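# Transfer hemostat from red tube to blue tube, fully locked

## Task

Take the hemostat out of the red tube, put it into the blue tube, and close its ratchet until it reaches the final click so it stays locked there.

## Robot and tools

Robot: two six-joint arms, left_arm and right_arm, on opposite sides of a table. left_arm has a left hand and right_arm a right hand. Each hand has six motors plus two settings. Calibrated base positions in the scene frame: left_arm (+0.023, +0.511, 0) m, right_arm (-0.049, -0.535, 0) m. Scene frame: origin on the tabletop midway between the arms, z = 0 at the table surface, +z up, left_arm on the +y side.

Frames: every hand position, orientation, velocity and wrist-camera pose in a result is expressed in that arm's own base frame. Fixed cameras (cam_high, cam_low) and the table use the scene frame. Pose offsets you send are along the axes of that arm's current Hand target. Hand point: 0.15 m from the wrist flange along the fingers. +z runs along straight fingers, +y points out of the palm, and +x runs across the palm away from the thumb on the right hand and toward the thumb on the left. Straight fingertips extend about 0.06 to 0.07 m past the point and sit about 0.06 m behind it along -y. A wrist bracket on the little-finger side can strike objects. With the fingers level, the wrist can hang below the hand point and reach the table first.

The 28-number row is one list covering both arms, each number in [-1, 1], in this order: left dx, dy, dz, rx, ry, rz, then left little, ring, middle, index, thumb_bend, thumb_turn, force_limit, speed, then the same fourteen for the right arm. The six pose numbers are an offset, not a pose. They count from the arm's Hand target at the start of the action or move, in that target's axes. 1.0 equals 0.6 m of travel or 180 degrees. rx, ry, rz form a single rotation vector. Six zeros re-request the current Hand target. Sending the same offset again moves the arm further. The controller clips each commanded orientation to within 32 degrees of the measured one.

Hand numbers are absolute motor targets. Fingers and thumb_bend go from -1 (straight) to +1 (curled). thumb_turn goes from -1 (beside the palm) to +1 (opposite the fingers). force_limit maps -1..+1 onto roughly 0..10 N at the fingertip, or 0..15 N for the two thumb motors. speed rises from almost nothing at -1 to full at +0.48 and stays full above that. For a gentle grip, close at speed -0.94 or lower. No value means 'unchanged'. To keep a hand as it is, resend the last eight numbers you actually sent it. If you have sent none yet, send its hand_measured, hand_force_limit and hand_speed. To squeeze harder, raise force_limit and send a target more closed than hand_measured. With the thumb turned fully in, the hand grips objects about 0.035 to 0.065 m thick, or handles down to about 0.025 m.

Tools:
execute_actions(actions, cameras): actions is a list of actions. Each action has up to 15 rows, one per 1/30 s step. A short action repeats its last row to fill 15 steps. Every row counts from the pose at the start of that action. Camera images come back only when actions is empty or cameras requests them.
move(target, speed, blend, stop_force, zero, blocking, cameras): drives straight-line paths toward one 28-number row, or a list of up to 15 rows. All rows in a list count from the same starting Hand targets. speed is in m/s, from 0.002 to 3.6, default 0.25. blend is a corner radius in m; 0 means stop at each target. stop_force is in N, from 3 to 120, and ends an arm's path when its wrist senses that much push. Do not rely on it while the hand rotates, and leave it out when backing away from a contact. zero (default true) re-zeros before the move. blocking=false returns early but cannot be combined with stop_force. Paths do not avoid obstacles. Keep paths away from an arm's own base.
wait(seconds 0-10): holds the last commands.
stop(): brakes a running move.
zoom_image(camera, region [x0,y0,x1,y1] in pixels, at most 504x504): enlarges part of the newest image from cam_high, cam_low, cam_left_wrist or cam_right_wrist. Each image is 672x504.
show_instructions(): shows the reference pages.
zero_wrist_force(arm): tares the wrist force/torque sensor.
finished_scene(scene): ends the current scene; pass its number. The goal must still hold after the robot lets go.

Results: end_effector_position (m) and quat_wxyz per arm. Hand target is the last commanded pose after clipping, and the reference for the next offsets. Joint positions, velocities and torques. Wrist force and torque in flange axes, plus a line with the peak since the previous result. hand_measured, hand_stopped_by (moving, target, force, stalled, fault) and hand_load_n, each in motor order. A lost grip shows as hand_load_n near 0. A move adds a 'move:' line with its ending (done, off_target, moving, held, fault) and limits (paced = pose clipped, held = steps withheld). If a hand point rests short of its target, send the remaining distance as an offset.

Avoid: dropping the hemostat or knocking it off the table, releasing it while it is moving, hard impacts, and pressing past firm contact; the arms are stiff. About 150 N of contact force, or a joint exceeding its torque limit (wrist joints 25.4 N m), stops that arm for 10 s. Any contact between the two arms, including one hand closing on the other hand's fingers, can fail the scene. Do not overload the fingers. Motors heat when holding loads, at full stretch, or straining toward unreachable poses; at 85 °C the arm brakes for 30 to 60 s. Calibrations are approximate, so check positions with camera images.

Each tool is called after "Call:" as a command line: name --argument value for each argument, lists and objects as JSON in quotes; but a table of rows of numbers goes row by row, as --pt "numbers of a row", without its own name.

Reference images:

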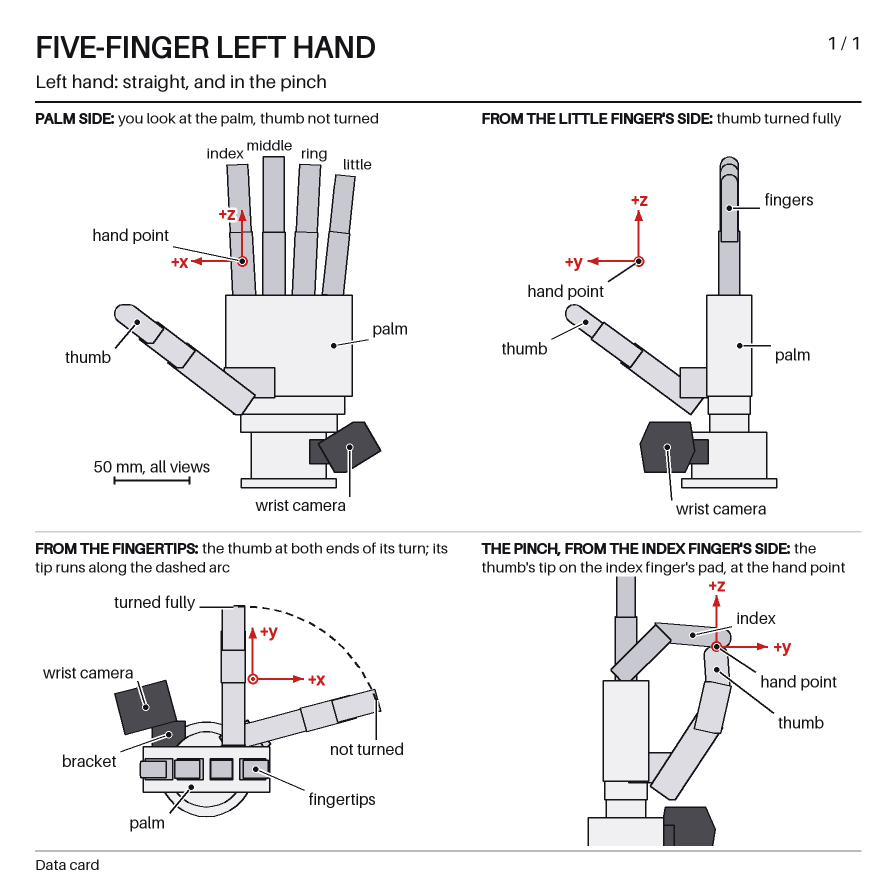

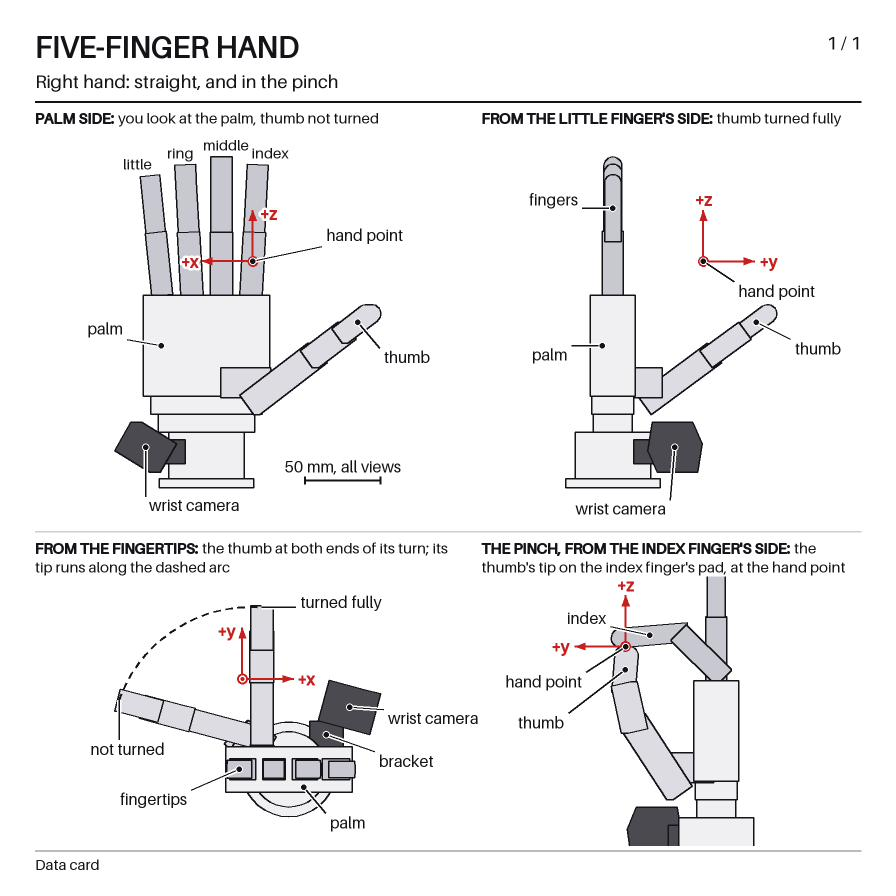

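## Session

Call:
execute_actions --actions '[]'

Scene clock: 0.00 s.
left_arm: end_effector_position=(+0.2690, +0.1275, +0.4723) hand_measured=(-1.000, -1.000, -1.000, -1.000, -1.000, -1.000) hand_load_n=(-0.5, +0.0, +0.0, +0.0, +0.0, +0.0) hand_stopped_by=(target, target, target, target, target, target) hand_force_limit=0.00 hand_speed=-0.80 end_effector_quat_wxyz=(-0.007, +0.918, +0.397, -0.005) | right_arm: end_effector_position=(+0.2603, -0.1352, +0.4766) hand_measured=(-1.000, -1.000, -1.000, -1.000, -1.000, -1.000) hand_load_n=(+0.0, +0.0, +0.0, +0.0, +0.0, +0.0) hand_stopped_by=(target, target, target, target, target, target) hand_force_limit=0.00 hand_speed=-0.80 end_effector_quat_wxyz=(-0.003, +0.420, +0.907, -0.011)
Joint positions: left_arm=[4.303 -1.448 -1.33 1.209 -1.589 1.915] | right_arm=[-1.207 -1.706 1.326 1.94 1.591 -1.911]
Joint velocities: within noise
Joint torques (N m): no reading
Motor temperatures (°C): left_arm=[26 36 35 38 36 42] | right_arm=[29 25 38 32 45 38]
Wrist force (N): no reading
Wrist torque (N m): no reading
Wrist force, peak (N): no reading
Hand target: left_arm +0.2690, +0.1275, +0.4723; -0.007, +0.918, +0.397, -0.005 | right_arm +0.2603, -0.1352, +0.4766; -0.003, +0.420, +0.907, -0.011

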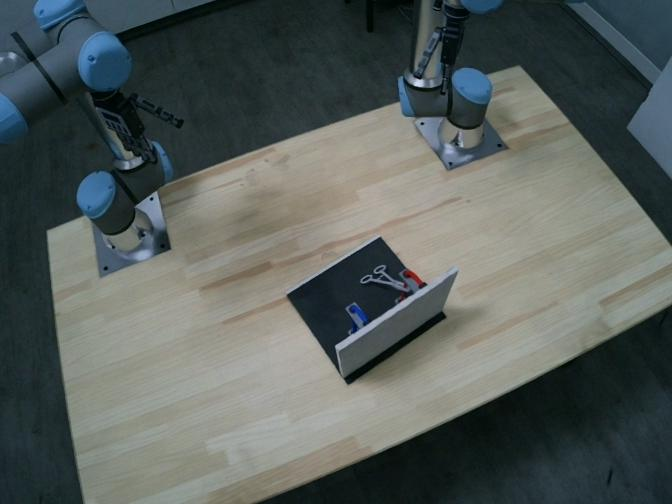

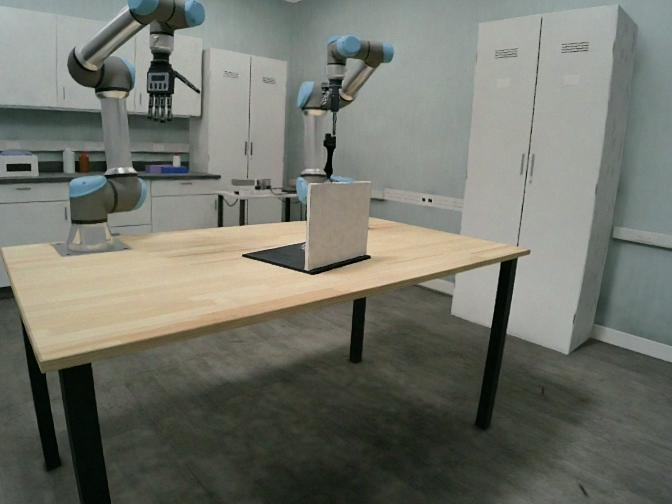

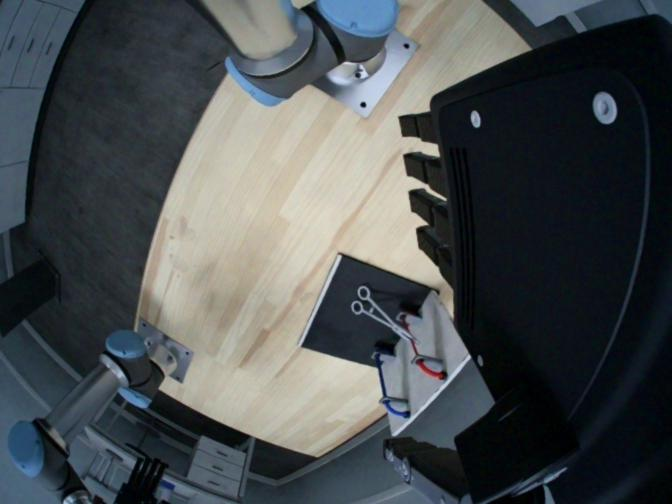

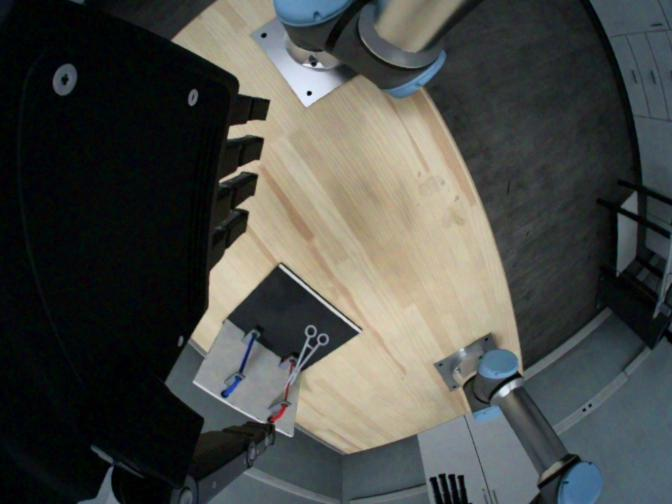

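Call:
zoom_image --camera "cam_right_wrist" --region '[180, 250, 380, 450]'

Call:
zoom_image --camera "cam_left_wrist" --region '[290, 240, 490, 440]'

Call:
zoom_image --camera "cam_high" --region '[280, 220, 480, 390]'

Call:
zoom_image --camera "cam_low" --region '[230, 150, 400, 290]'

Scaled by 2.520 from the camera's 672x504 image, which has a finer 960x720 frame.

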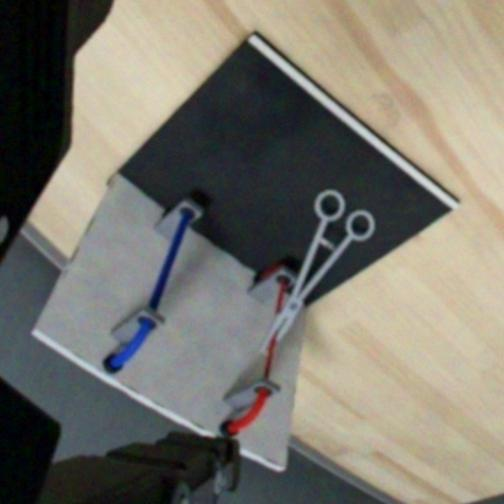

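Scaled by 2.520 from the camera's 672x504 image, which has a finer 960x720 frame.

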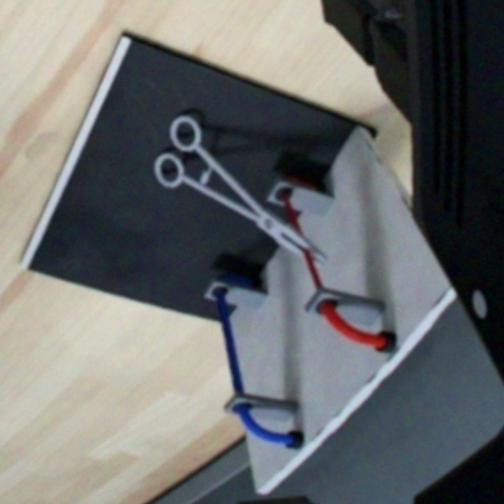

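Scaled by 2.520 from the camera's 672x504 image, which has a finer 960x720 frame.

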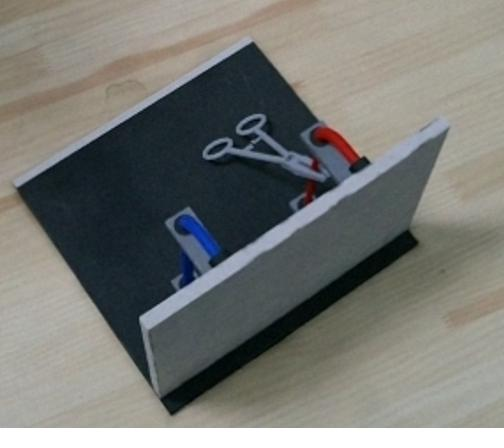

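Scaled by 2.965 from the camera's 672x504 image, which has a finer 960x720 frame.

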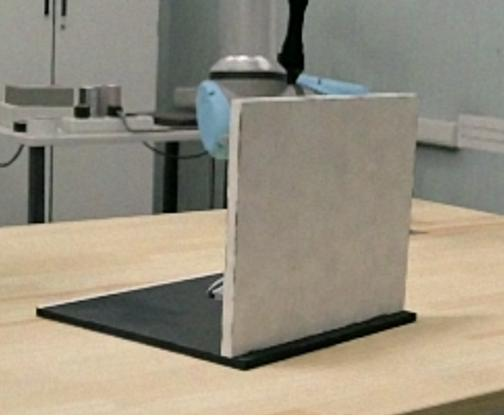

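Call:
move --target '[0.30, 0.01, 0.45, 0, 0, 0, -1, -1, -1, -1, -1, -1, 0, -0.8, 0, 0, 0, 0, 0, 0, -1, -1, -1, -1, -1, -1, 0, -0.8]' --cameras '["all"]'

Scene clock: 340.53 s.
left_arm: end_effector_position=(+0.3924, +0.2571, +0.2017) hand_measured=(-1.000, -1.000, -1.000, -1.000, -1.000, -1.000) hand_load_n=(+0.0, +0.0, +0.0, +0.0, +0.0, +0.0) hand_stopped_by=(target, target, target, target, target, target) hand_force_limit=0.00 hand_speed=-0.80 end_effector_quat_wxyz=(-0.007, +0.918, +0.397, -0.005) | right_arm: end_effector_position=(+0.2603, -0.1352, +0.4766) hand_measured=(-1.000, -1.000, -1.000, -1.000, -1.000, -1.000) hand_load_n=(+0.0, +0.0, +0.0, +0.0, +0.0, +0.0) hand_stopped_by=(target, target, target, target, target, target) hand_force_limit=0.00 hand_speed=-0.80 end_effector_quat_wxyz=(-0.003, +0.420, +0.907, -0.011)
Joint positions: left_arm=[4.147 -1.888 -1.547 1.863 -1.589 1.759] | right_arm=[-1.207 -1.706 1.326 1.94 1.591 -1.911]
Joint torques (N m): left_arm=[12.49 22.27 2.54 -0.28 -1.78 2.85] | right_arm=[1 -12.27 -17.7 2.55 0.12 -0.12]
Wrist force (N): left_arm=[-0.4 0.3 -0.2] | right_arm=[0.0 0.1 0.0]
Wrist torque (N m): left_arm=[0.03 0.04 0.00] | right_arm=[0.01 0.01 0.00]
Wrist force, peak (N): left_arm=[1.3 0.1 1.7] | right_arm=[0.2 0.2 -0.1]
Hand target: left_arm +0.3923, +0.2572, +0.2016; -0.007, +0.918, +0.397, -0.005 | right_arm +0.2603, -0.1352, +0.4766; -0.003, +0.420, +0.907, -0.011
Off the commanded pose: left_arm 0.000 m, 0 deg | right_arm 0.000 m, 0 deg.
move: done
camera_calibration:
cam_left_wrist: T_world_to_cam=[[-0.541661, 0.84057, 0.00677213, -0.00824947], [0.783722, 0.502082, 0.36564, -0.489645], [0.303946, 0.20336, -0.930732, 0.130627], [0, 0, 0, 1]] pos_world=[0.339574, 0.226212, 0.300668]

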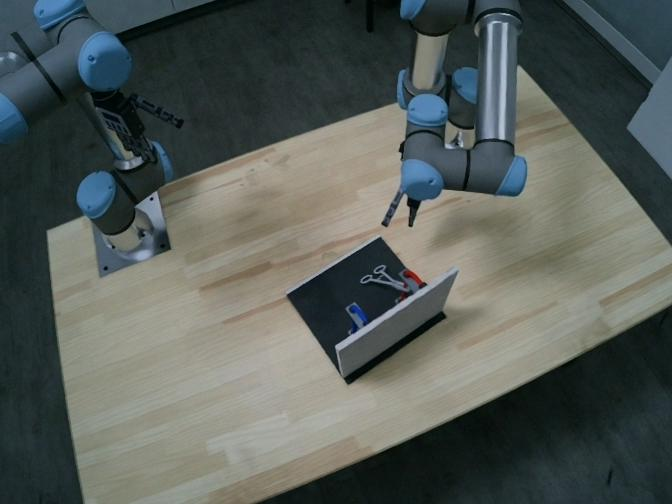

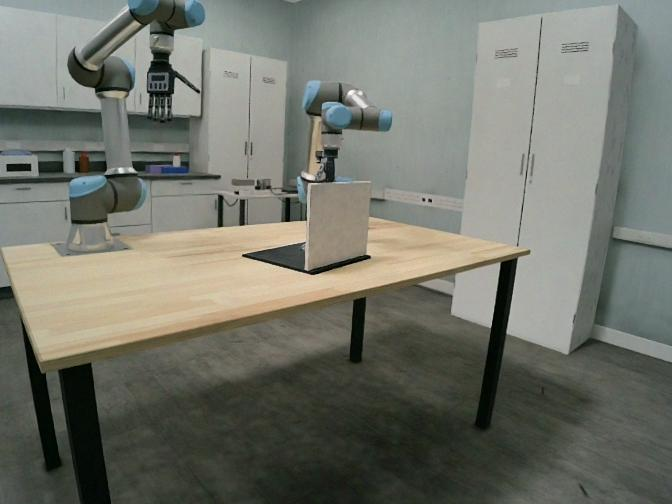

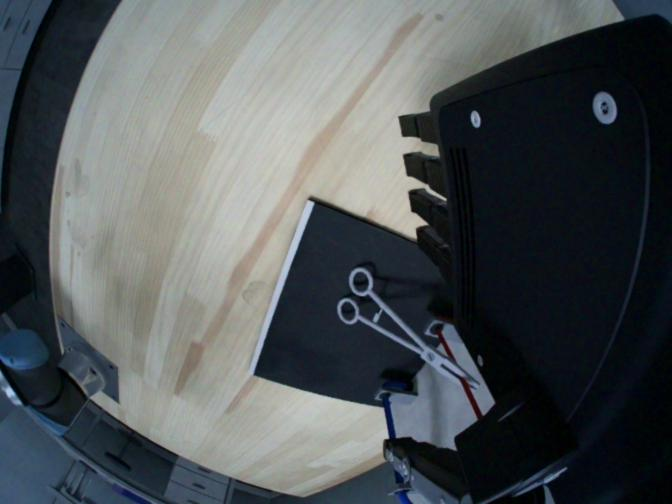

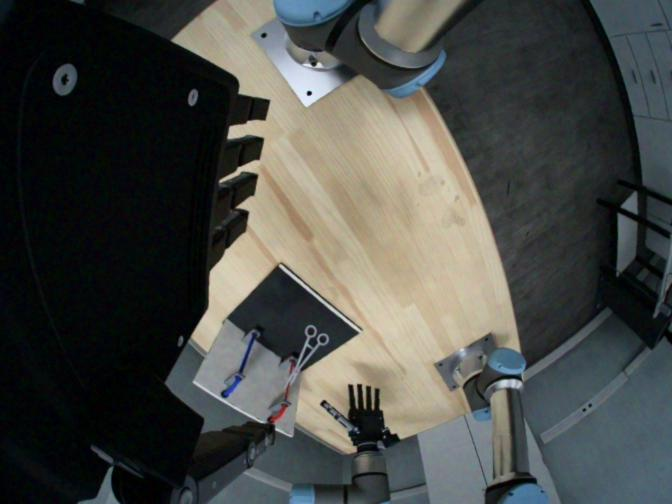

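Call:
zoom_image --camera "cam_left_wrist" --region '[320, 250, 500, 430]'

Call:
zoom_image --camera "cam_left_wrist" --region '[330, 255, 400, 325]'

Call:
zoom_image --camera "cam_left_wrist" --region '[390, 310, 490, 410]'

Scaled by 2.800 from the camera's 672x504 image, which has a finer 960x720 frame.

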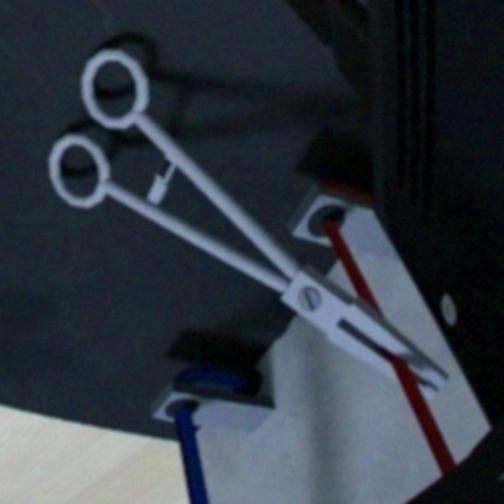

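Scaled by 7.200 from the camera's 672x504 image, which has a finer 960x720 frame.

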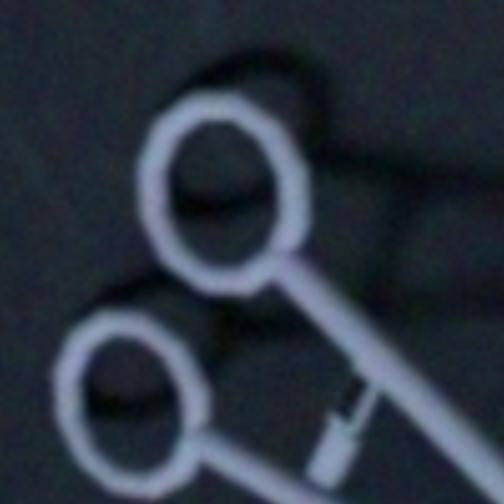

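Scaled by 5.040 from the camera's 672x504 image, which has a finer 960x720 frame.

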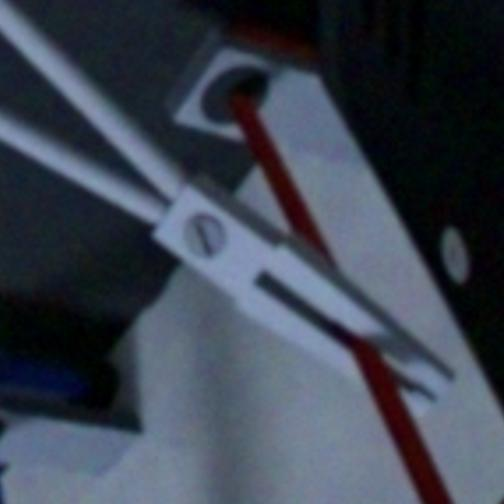

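Call:
move --target '[0.167, -0.024, 0, 0, 0, -0.30, -1, -1, -1, -1, -1, 1, 0, -0.3, 0, 0, 0, 0, 0, 0, -1, -1, -1, -1, -1, -1, 0, -0.8]' --cameras '["all"]'

Scene clock: 488.57 s.
left_arm: end_effector_position=(+0.4505, +0.3400, +0.2014) hand_measured=(-1.000, -1.000, -1.000, -1.000, -1.000, +1.000) hand_load_n=(+0.0, +0.0, +0.0, +0.0, +0.5, +0.0) hand_stopped_by=(target, target, target, target, target, target) hand_force_limit=0.00 hand_speed=-0.30 end_effector_quat_wxyz=(-0.009, +0.637, +0.770, -0.001) | right_arm: end_effector_position=(+0.2603, -0.1352, +0.4766) hand_measured=(-1.000, -1.000, -1.000, -1.000, -1.000, -1.000) hand_load_n=(+0.0, +0.0, +0.0, +0.0, +0.0, +0.0) hand_stopped_by=(target, target, target, target, target, target) hand_force_limit=0.00 hand_speed=-0.80 end_effector_quat_wxyz=(-0.003, +0.420, +0.907, -0.011)
Joint positions: left_arm=[4.048 -2.054 -1.311 1.792 -1.589 0.718] | right_arm=[-1.207 -1.706 1.326 1.94 1.591 -1.911]
Joint torques (N m): left_arm=[11.32 41.9 4.02 -0.16 -1.71 -2.95] | right_arm=[-0.11 -10.68 -18.02 2.69 0.19 -0.15]
Wrist force (N): left_arm=[-0.5 -0.3 0.1] | right_arm=[-0.1 0.0 0.2]
Wrist torque (N m): left_arm=[-0.08 0.13 -0.08] | right_arm=[-0.02 0.00 0.00]
Wrist force, peak (N): left_arm=[-0.3 0.6 0.0] | right_arm=[-0.2 0.4 0.0]
Hand target: left_arm +0.4504, +0.3401, +0.2014; -0.009, +0.637, +0.771, -0.001 | right_arm +0.2603, -0.1352, +0.4766; -0.003, +0.420, +0.907, -0.011
Off the commanded pose: left_arm 0.000 m, 0 deg | right_arm 0.000 m, 0 deg.
move: done
camera_calibration:
cam_left_wrist: T_world_to_cam=[[-0.998398, 0.0561941, 0.00655325, 0.426], [0.0544547, 0.923098, 0.38069, -0.394395], [0.0153433, 0.380437, -0.92468, 0.164421], [0, 0, 0, 1]] pos_world=[0.444272, 0.277575, 0.299387]

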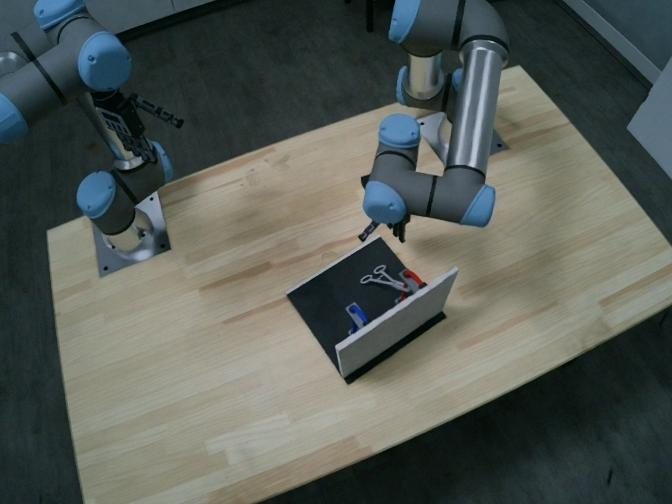

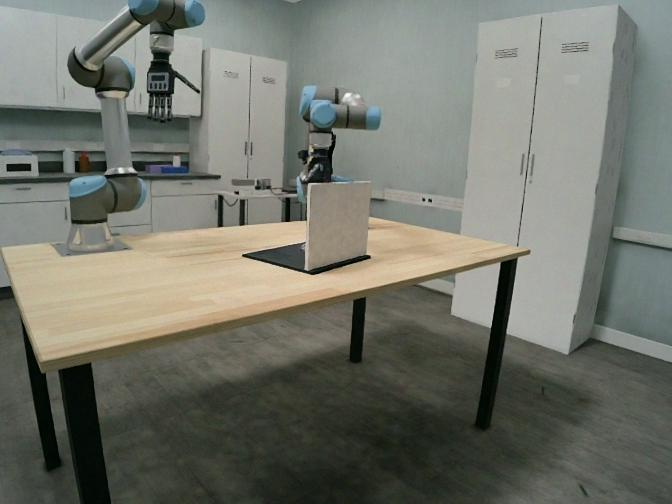

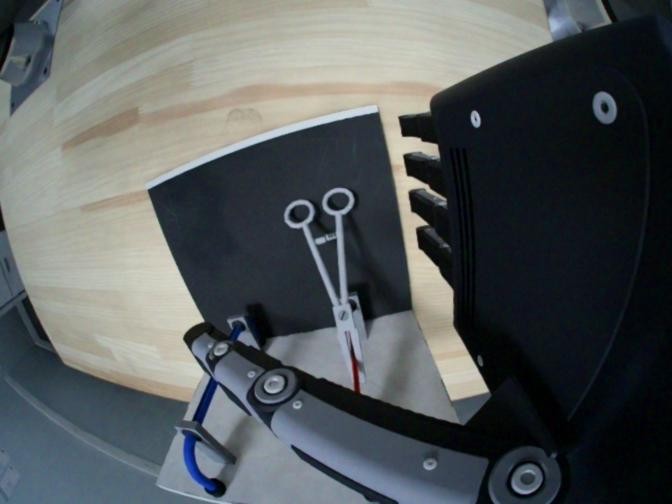

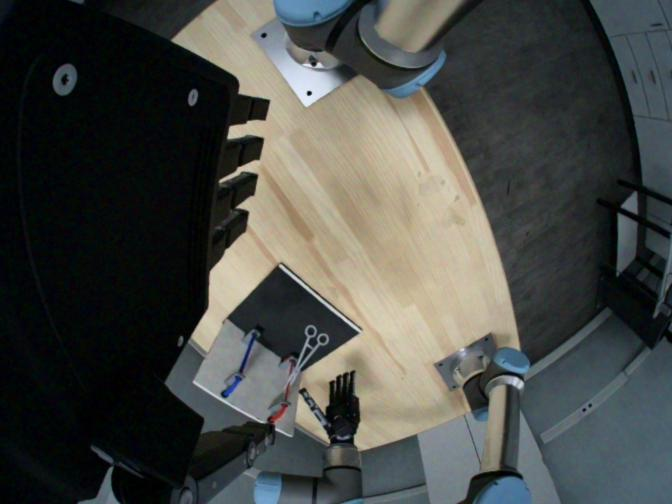

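Call:
zoom_image --camera "cam_left_wrist" --region '[270, 170, 400, 300]'

Call:
zoom_image --camera "cam_left_wrist" --region '[280, 280, 400, 400]'

Scaled by 3.877 from the camera's 672x504 image, which has a finer 960x720 frame.

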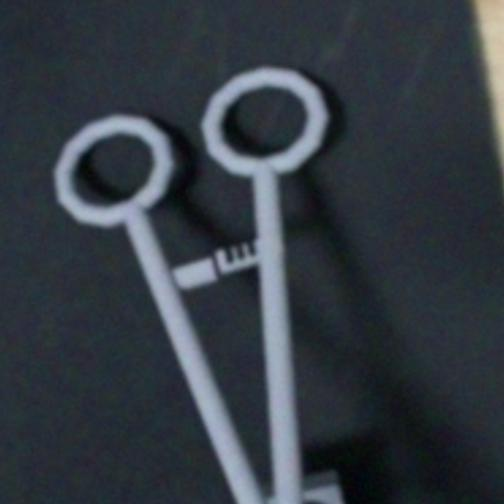

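Scaled by 4.200 from the camera's 672x504 image, which has a finer 960x720 frame.

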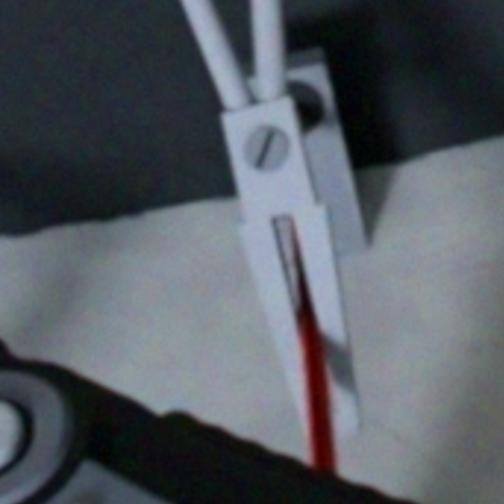

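Call:
move --target '[-0.02, 0, 0.12, 0, 0, 0, -1, -1, -1, -1, -1, 1, 0, -0.3, 0, 0, 0, 0, 0, 0, -1, -1, -1, -1, -1, -1, 0, -0.8]' --cameras '["cam_left_wrist"]'

Call:
zoom_image --camera "cam_left_wrist" --region '[270, 180, 410, 320]'

Scene clock: 593.20 s.
left_arm: end_effector_position=(+0.4516, +0.3289, +0.1293) hand_measured=(-1.000, -1.000, -1.000, -1.000, -1.000, +1.000) hand_load_n=(+0.0, +0.0, +0.0, +0.0, +0.0, +0.0) hand_stopped_by=(target, target, target, target, target, target) hand_force_limit=0.00 hand_speed=-0.30 end_effector_quat_wxyz=(-0.009, +0.637, +0.771, -0.001) | right_arm: end_effector_position=(+0.2603, -0.1352, +0.4766) hand_measured=(-1.000, -1.000, -1.000, -1.000, -1.000, -1.000) hand_load_n=(+0.0, +0.0, +0.0, +0.0, +0.0, +0.0) hand_stopped_by=(target, target, target, target, target, target) hand_force_limit=0.00 hand_speed=-0.80 end_effector_quat_wxyz=(-0.003, +0.420, +0.907, -0.011)
Joint positions: left_arm=[4.032 -2.094 -1.443 1.963 -1.589 0.702] | right_arm=[-1.207 -1.706 1.326 1.94 1.591 -1.911]
Joint torques (N m): left_arm=[11.83 39.22 18.14 -0.46 0.95 2.8] | right_arm=[1.74 -10.93 -17.34 2.55 0.08 -0.02]
Wrist force (N): left_arm=[-0.2 0.1 -0.3] | right_arm=[-0.1 0.2 -0.1]
Wrist torque (N m): left_arm=[0.03 0.10 0.02] | right_arm=[0.03 0.02 0.00]
Wrist force, peak (N): left_arm=[-0.6 0.0 1.4] | right_arm=[-0.2 0.1 0.3]
Hand target: left_arm +0.4515, +0.3290, +0.1293; -0.009, +0.637, +0.771, -0.001 | right_arm +0.2603, -0.1352, +0.4766; -0.003, +0.420, +0.907, -0.011
Off the commanded pose: left_arm 0.000 m, 0 deg | right_arm 0.000 m, 0 deg.
move: done
camera_calibration:
cam_left_wrist: T_world_to_cam=[[-0.998419, 0.0558014, 0.0067081, 0.428379], [0.0541527, 0.923171, 0.380555, -0.356528], [0.0150428, 0.380317, -0.924734, 0.102173], [0, 0, 0, 1]] pos_world=[0.445472, 0.266374, 0.227287]
Images, in order (width x height): cam_left_wrist 672x504.

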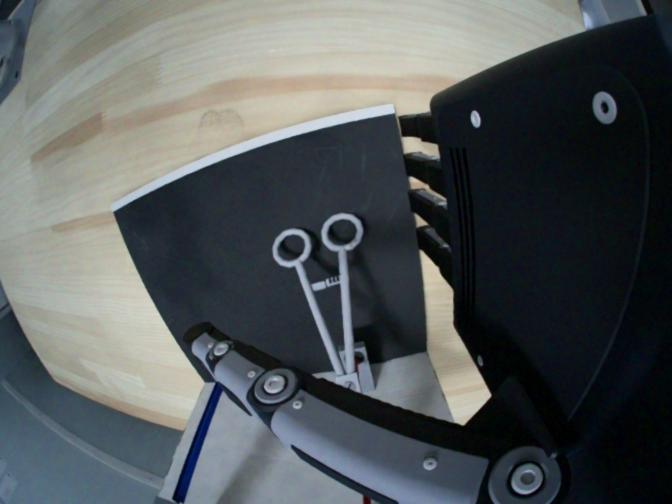

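Scaled by 3.600 from the camera's 672x504 image, which has a finer 960x720 frame.

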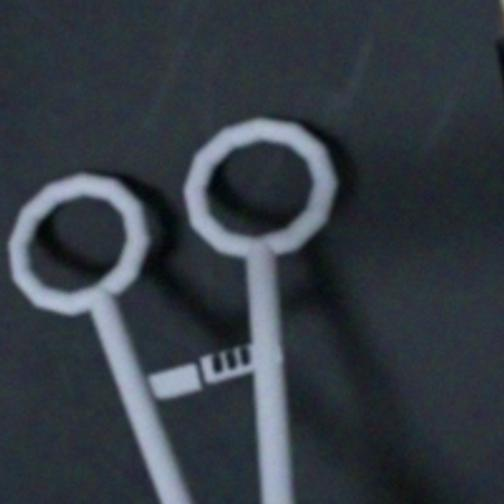

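Call:
move --pt "-0.078 -0.02 -0.284 0 0 0 -1 -1 -1 -1 -1 1 0 -0.3 0 0 0 0 0 0 -1 -1 -1 -1 -1 -1 0 -0.8" --pt "-0.078 -0.02 -0.284 -0.337 -0.345 -0.777 -0.6 -0.6 -0.6 -0.6 -0.6 1 0 -0.3 0 0 0 0 0 0 -1 -1 -1 -1 -1 -1 0 -0.8" --cameras '["cam_left_wrist", "cam_high"]' --speed 0.3

Scene clock: 1272.30 s.
left_arm: end_effector_position=(+0.4511, +0.2792, +0.2993) hand_measured=(-0.600, -0.600, -0.600, -0.600, -0.600, +1.000) hand_load_n=(+0.0, +0.0, +0.0, +0.0, +0.0, +0.0) hand_stopped_by=(target, target, target, target, target, target) hand_force_limit=0.00 hand_speed=-0.30 end_effector_quat_wxyz=(+0.518, -0.561, +0.644, +0.050) | right_arm: end_effector_position=(+0.2603, -0.1352, +0.4766) hand_measured=(-1.000, -1.000, -1.000, -1.000, -1.000, -1.000) hand_load_n=(+0.0, +0.0, +0.0, +0.0, +0.0, +0.0) hand_stopped_by=(target, target, target, target, target, target) hand_force_limit=0.00 hand_speed=-0.80 end_effector_quat_wxyz=(-0.003, +0.420, +0.907, -0.011)
Joint positions: left_arm=[3.851 -1.543 -1.679 2.745 -1.664 -2.238] | right_arm=[-1.207 -1.706 1.326 1.94 1.591 -1.911]
Joint torques (N m): left_arm=[11.82 26.81 8.25 -0.73 -1.74 -2.81] | right_arm=[1.49 -12.38 -16.6 2.51 -0.36 -0.49]
Motor temperatures (°C): left_arm=[25 33 31 36 33 38] | right_arm=[26 25 34 32 40 34]
Wrist force (N): left_arm=[-0.1 0.1 -0.1] | right_arm=[0.0 0.2 -0.1]
Wrist torque (N m): left_arm=[-0.08 0.25 0.05] | right_arm=[0.04 0.00 0.01]
Wrist force, peak (N): left_arm=[-0.8 -0.3 -2.2] | right_arm=[-0.5 0.1 0.1]
Hand target: left_arm +0.4512, +0.2792, +0.2993; +0.518, -0.561, +0.644, +0.050 | right_arm +0.2603, -0.1352, +0.4766; -0.003, +0.420, +0.907, -0.011
Off the commanded pose: left_arm 0.000 m, 0 deg | right_arm 0.000 m, 0 deg.
move: done
camera_calibration:
cam_left_wrist: T_world_to_cam=[[0.797123, -0.5111, 0.321514, -0.316416], [-0.249071, -0.763379, -0.596001, 0.524532], [0.550053, 0.395006, -0.735807, -0.0238167], [0, 0, 0, 1]] pos_world=[0.395969, 0.248104, 0.396829]
Images, in order (width x height): cam_high 672x504, cam_left_wrist 672x504.

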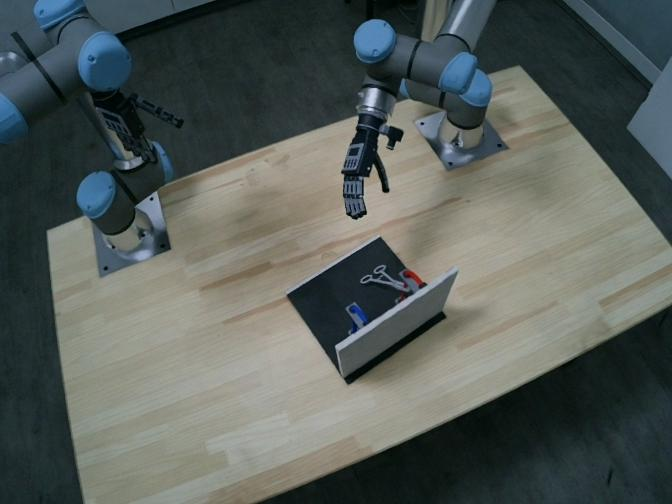

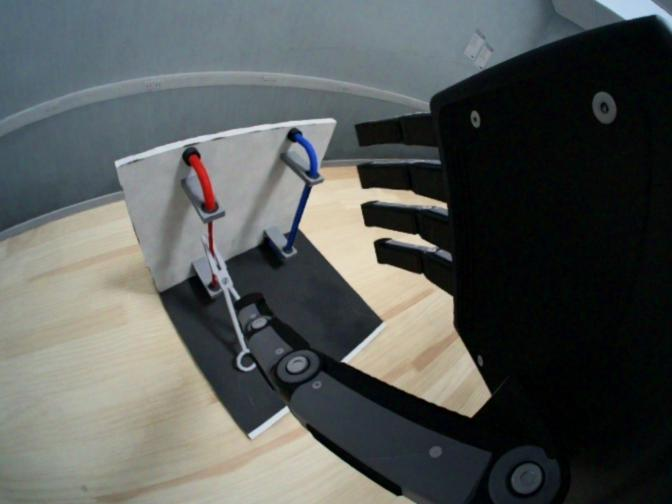

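Call:
zoom_image --camera "cam_left_wrist" --region '[110, 110, 350, 390]'

Call:
zoom_image --camera "cam_left_wrist" --region '[180, 200, 280, 300]'

Scaled by 1.800 from the camera's 672x504 image, which has a finer 960x720 frame.

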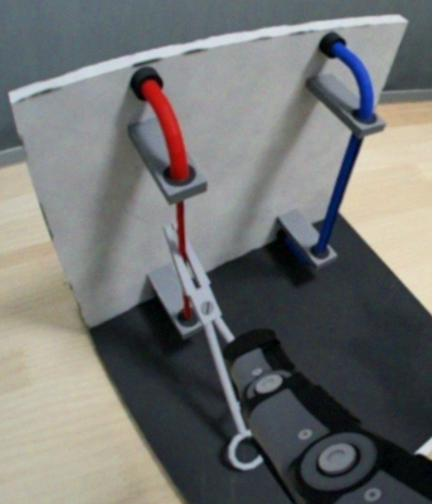

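Scaled by 5.040 from the camera's 672x504 image, which has a finer 960x720 frame.

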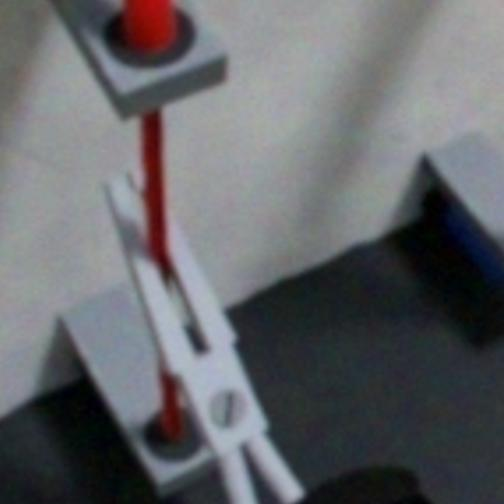

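Call:
move --pt "0.232 0.135 0.119 0 0 0 -0.6 -0.6 -0.6 -0.6 -0.6 1 0 -0.3 0 0 0 0 0 0 -1 -1 -1 -1 -1 -1 0 -0.8" --pt "0.232 0.206 0.190 0 0 0 -0.6 -0.6 -0.6 -0.6 -0.6 1 0 -0.3 0 0 0 0 0 0 -1 -1 -1 -1 -1 -1 0 -0.8" --cameras '["cam_left_wrist", "cam_high"]' --speed '[0.25, 0.1]' --blend '[0.02, 0]'

Scene clock: 1301.90 s.
left_arm: end_effector_position=(+0.4482, +0.3049, +0.0825) hand_measured=(-0.600, -0.600, -0.600, -0.600, -0.600, +1.000) hand_load_n=(+0.0, +0.0, +0.0, +0.0, +0.0, +0.0) hand_stopped_by=(target, target, target, target, target, target) hand_force_limit=0.00 hand_speed=-0.30 end_effector_quat_wxyz=(+0.518, -0.561, +0.644, +0.051) | right_arm: end_effector_position=(+0.2603, -0.1352, +0.4766) hand_measured=(-1.000, -1.000, -1.000, -1.000, -1.000, -1.000) hand_load_n=(+0.0, +0.0, +0.0, +0.0, -0.5, +0.0) hand_stopped_by=(target, target, target, target, target, target) hand_force_limit=0.00 hand_speed=-0.80 end_effector_quat_wxyz=(-0.003, +0.420, +0.907, -0.011)
Joint positions: left_arm=[3.913 -1.753 -2.052 3.329 -1.608 -2.21] | right_arm=[-1.207 -1.706 1.326 1.94 1.591 -1.911]
Joint torques (N m): left_arm=[-6.11 22.66 28.81 -0.27 -1 -2.71] | right_arm=[1.31 -11.58 -16.72 2.29 -0.14 -0.49]
Wrist force (N): left_arm=[-0.6 0.7 0.1] | right_arm=[0.0 0.2 0.2]
Wrist torque (N m): left_arm=[0.02 0.27 0.04] | right_arm=[0.01 0.00 0.00]
Wrist force, peak (N): left_arm=[-1.9 -0.6 -1.0] | right_arm=[0.0 0.4 0.0]
Hand target: left_arm +0.4483, +0.3049, +0.0825; +0.518, -0.561, +0.644, +0.050 | right_arm +0.2603, -0.1352, +0.4766; -0.003, +0.420, +0.907, -0.011
Off the commanded pose: left_arm 0.000 m, 0 deg | right_arm 0.000 m, 0 deg.
move: done
camera_calibration:
cam_left_wrist: T_world_to_cam=[[0.797236, -0.511, 0.321392, -0.231315], [-0.249106, -0.763438, -0.59591, 0.414229], [0.549873, 0.39502, -0.735934, -0.191807], [0, 0, 0, 1]] pos_world=[0.393069, 0.273804, 0.180029]
Images, in order (width x height): cam_high 672x504, cam_left_wrist 672x504.

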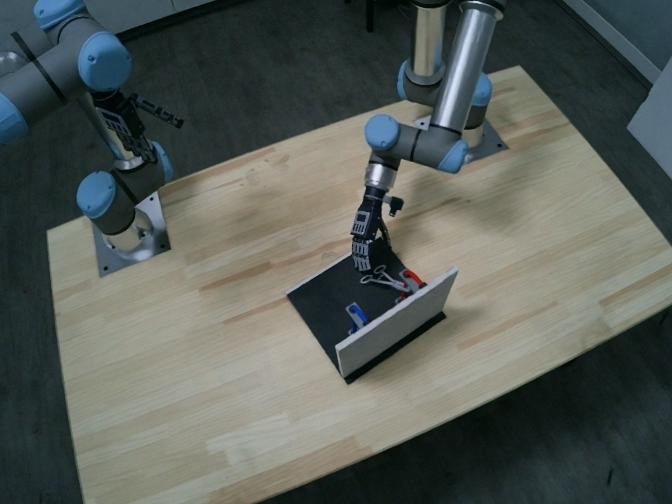

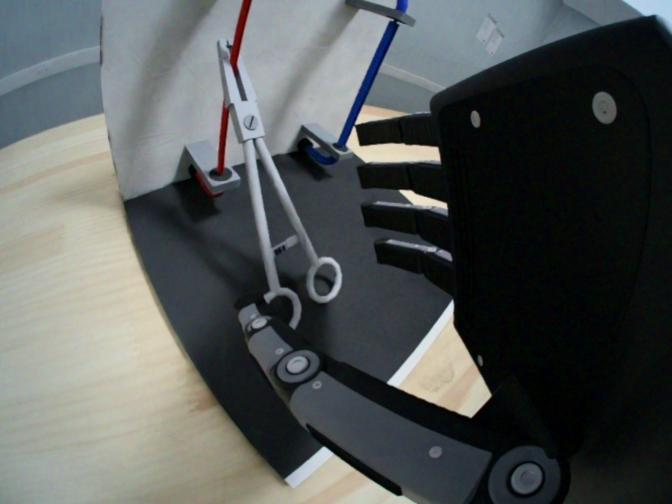

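Call:
zoom_image --camera "cam_left_wrist" --region '[200, 180, 380, 360]'

Call:
zoom_image --camera "cam_left_wrist" --region '[250, 215, 320, 285]'

Scaled by 2.800 from the camera's 672x504 image, which has a finer 960x720 frame.

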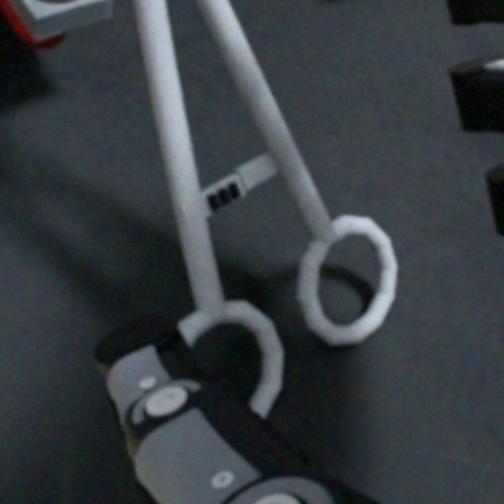

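Scaled by 7.200 from the camera's 672x504 image, which has a finer 960x720 frame.

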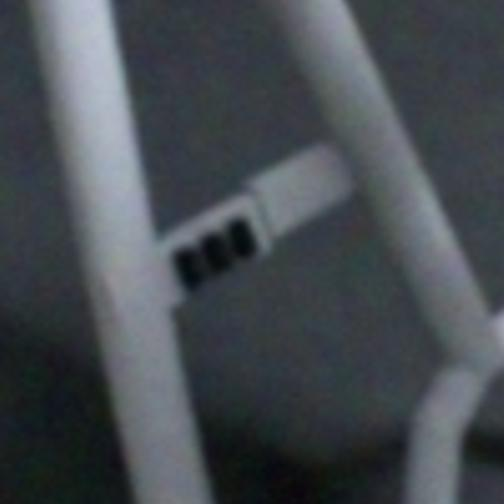

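Call:
move --target '[0.0117, 0.0673, 0.0782, 0, 0, 0, -0.8, -0.8, -0.8, -0.8, -0.6, 1, 0, -0.3, 0, 0, 0, 0, 0, 0, -1, -1, -1, -1, -1, -1, 0, -0.8]' --cameras '["cam_left_wrist", "cam_high"]' --speed 0.05 --stop_force 8

Call:
zoom_image --camera "cam_left_wrist" --region '[180, 100, 430, 350]'

Scene clock: 1431.87 s.
left_arm: end_effector_position=(+0.4469, +0.3454, +0.0351) hand_measured=(-0.800, -0.800, -0.800, -0.800, -0.600, +1.000) hand_load_n=(+0.0, +0.0, +0.0, +0.0, +0.0, +0.0) hand_stopped_by=(target, target, target, target, target, target) hand_force_limit=0.00 hand_speed=-0.30 end_effector_quat_wxyz=(+0.518, -0.561, +0.644, +0.050) | right_arm: end_effector_position=(+0.2603, -0.1352, +0.4766) hand_measured=(-1.000, -1.000, -1.000, -1.000, -1.000, -1.000) hand_load_n=(+0.0, +0.0, +0.0, +0.0, +0.0, +0.0) hand_stopped_by=(target, target, target, target, target, target) hand_force_limit=0.00 hand_speed=-0.80 end_effector_quat_wxyz=(-0.003, +0.420, +0.907, -0.011)
Joint positions: left_arm=[3.996 -1.871 -2.055 3.45 -1.535 -2.172] | right_arm=[-1.207 -1.706 1.326 1.94 1.591 -1.911]
Joint torques (N m): left_arm=[-13.11 33.65 7.04 -1.18 -1.95 -2.75] | right_arm=[0.16 -10.58 -16.83 2.62 -0.37 -0.79]
Wrist force (N): left_arm=[-0.5 0.9 0.2] | right_arm=[-0.2 0.1 0.2]
Wrist torque (N m): left_arm=[0.04 0.25 0.03] | right_arm=[0.01 0.03 -0.01]
Wrist force, peak (N): left_arm=[-0.6 1.4 0.4] | right_arm=[-0.3 0.0 0.3]
Hand target: left_arm +0.4468, +0.3453, +0.0351; +0.518, -0.561, +0.644, +0.050 | right_arm +0.2603, -0.1352, +0.4766; -0.003, +0.420, +0.907, -0.011
Off the commanded pose: left_arm 0.000 m, 0 deg | right_arm 0.000 m, 0 deg.
move: done
camera_calibration:
cam_left_wrist: T_world_to_cam=[[0.797049, -0.511184, 0.321566, -0.194193], [-0.249066, -0.763319, -0.596079, 0.416582], [0.550163, 0.395013, -0.735721, -0.241984], [0, 0, 0, 1]] pos_world=[0.391669, 0.314304, 0.132729]
Images, in order (width x height): cam_high 672x504, cam_left_wrist 672x504.

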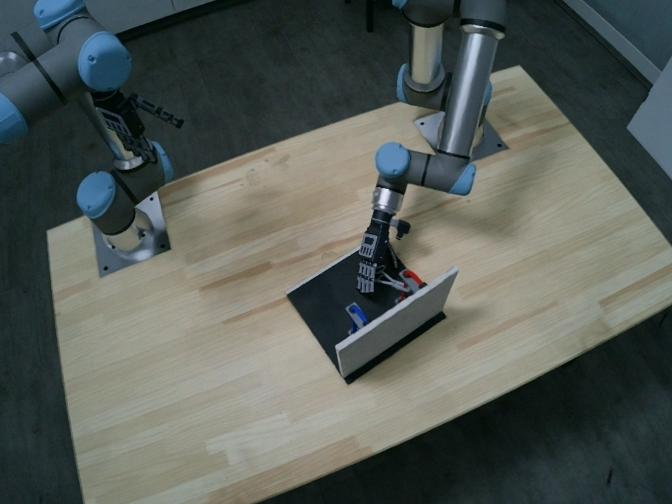

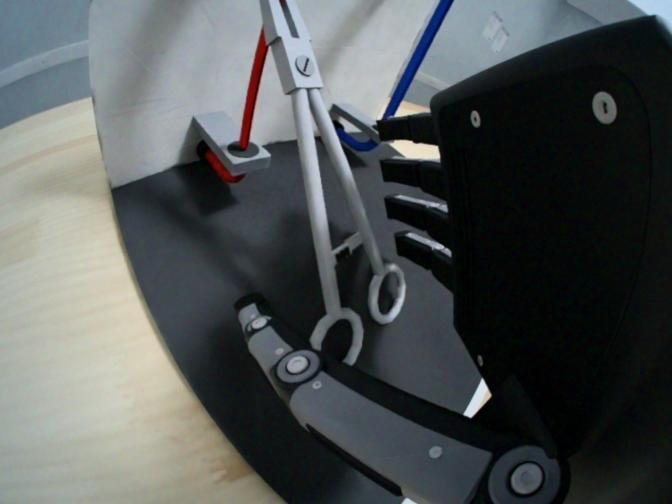

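Scaled by 2.016 from the camera's 672x504 image, which has a finer 960x720 frame.

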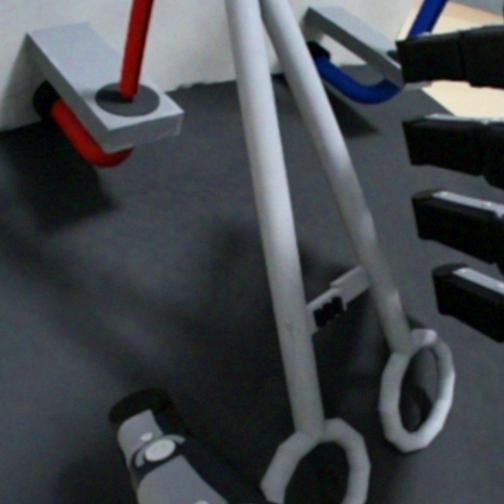

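Call:
move --target '[0, 0, 0, 0, 0, 0, -0.8, -0.8, 0.1, 0.1, 0.1, 1, -0.6, -0.9, 0, 0, 0, 0, 0, 0, -1, -1, -1, -1, -1, -1, 0, -0.8]' --cameras '["cam_left_wrist"]'

Call:
zoom_image --camera "cam_left_wrist" --region '[180, 100, 430, 350]'

Scene clock: 1450.83 s.
left_arm: end_effector_position=(+0.4468, +0.3453, +0.0351) hand_measured=(-0.800, -0.800, -0.112, -0.364, -0.378, +1.000) hand_load_n=(+0.0, +0.0, +2.0, +1.5, +3.5, +0.0) hand_stopped_by=(target, target, force, force, force, target) hand_force_limit=-0.60 hand_speed=-0.90 end_effector_quat_wxyz=(+0.518, -0.561, +0.644, +0.050) | right_arm: end_effector_position=(+0.2603, -0.1352, +0.4766) hand_measured=(-1.000, -1.000, -1.000, -1.000, -1.000, -1.000) hand_load_n=(+0.0, +0.0, +0.0, +0.0, +0.0, +0.0) hand_stopped_by=(target, target, target, target, target, target) hand_force_limit=0.00 hand_speed=-0.80 end_effector_quat_wxyz=(-0.003, +0.420, +0.907, -0.011)
Joint positions: left_arm=[3.996 -1.871 -2.055 3.45 -1.535 -2.172] | right_arm=[-1.207 -1.706 1.326 1.94 1.591 -1.911]
Joint torques (N m): left_arm=[-11.5 32.11 2.05 1.67 0.96 -2.35] | right_arm=[1.73 -11.39 -16.61 2.6 -0.19 -0.8]
Wrist force (N): left_arm=[-2.8 1.3 0.1] | right_arm=[-0.1 0.1 0.0]
Wrist torque (N m): left_arm=[0.04 0.19 -0.04] | right_arm=[0.01 0.02 0.00]
Wrist force, peak (N): left_arm=[-3.6 1.3 -0.3] | right_arm=[-0.4 0.2 0.2]
Hand target: left_arm +0.4468, +0.3453, +0.0351; +0.518, -0.561, +0.644, +0.050 | right_arm +0.2603, -0.1352, +0.4766; -0.003, +0.420, +0.907, -0.011
Off the commanded pose: left_arm 0.000 m, 0 deg | right_arm 0.000 m, 0 deg.
move: done
camera_calibration:
cam_left_wrist: T_world_to_cam=[[0.797123, -0.5111, 0.321514, -0.194242], [-0.249071, -0.763379, -0.596001, 0.416593], [0.550053, 0.395006, -0.735807, -0.241927], [0, 0, 0, 1]] pos_world=[0.391669, 0.314304, 0.132729]
Images, in order (width x height): cam_left_wrist 672x504.

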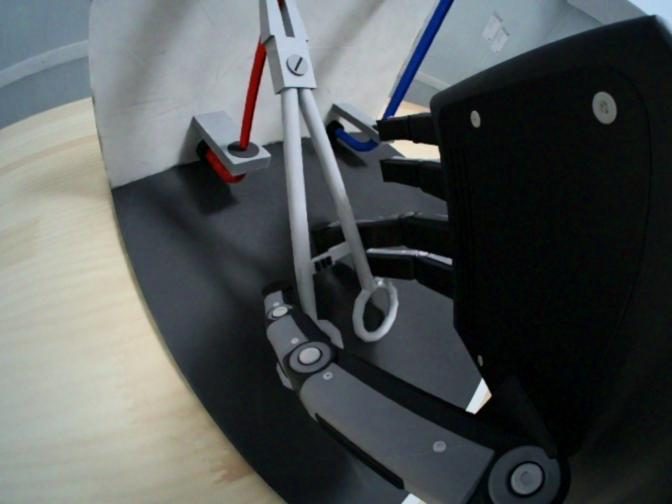

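Scaled by 2.016 from the camera's 672x504 image, which has a finer 960x720 frame.

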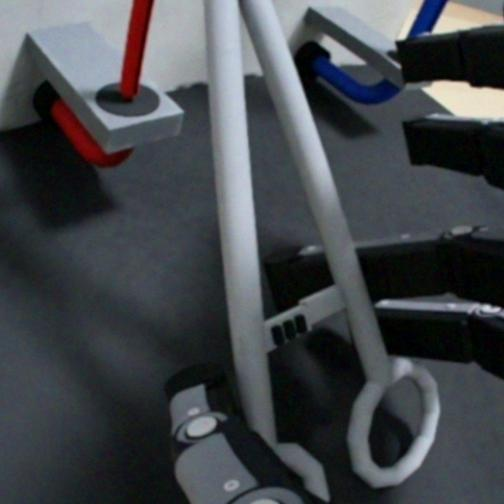

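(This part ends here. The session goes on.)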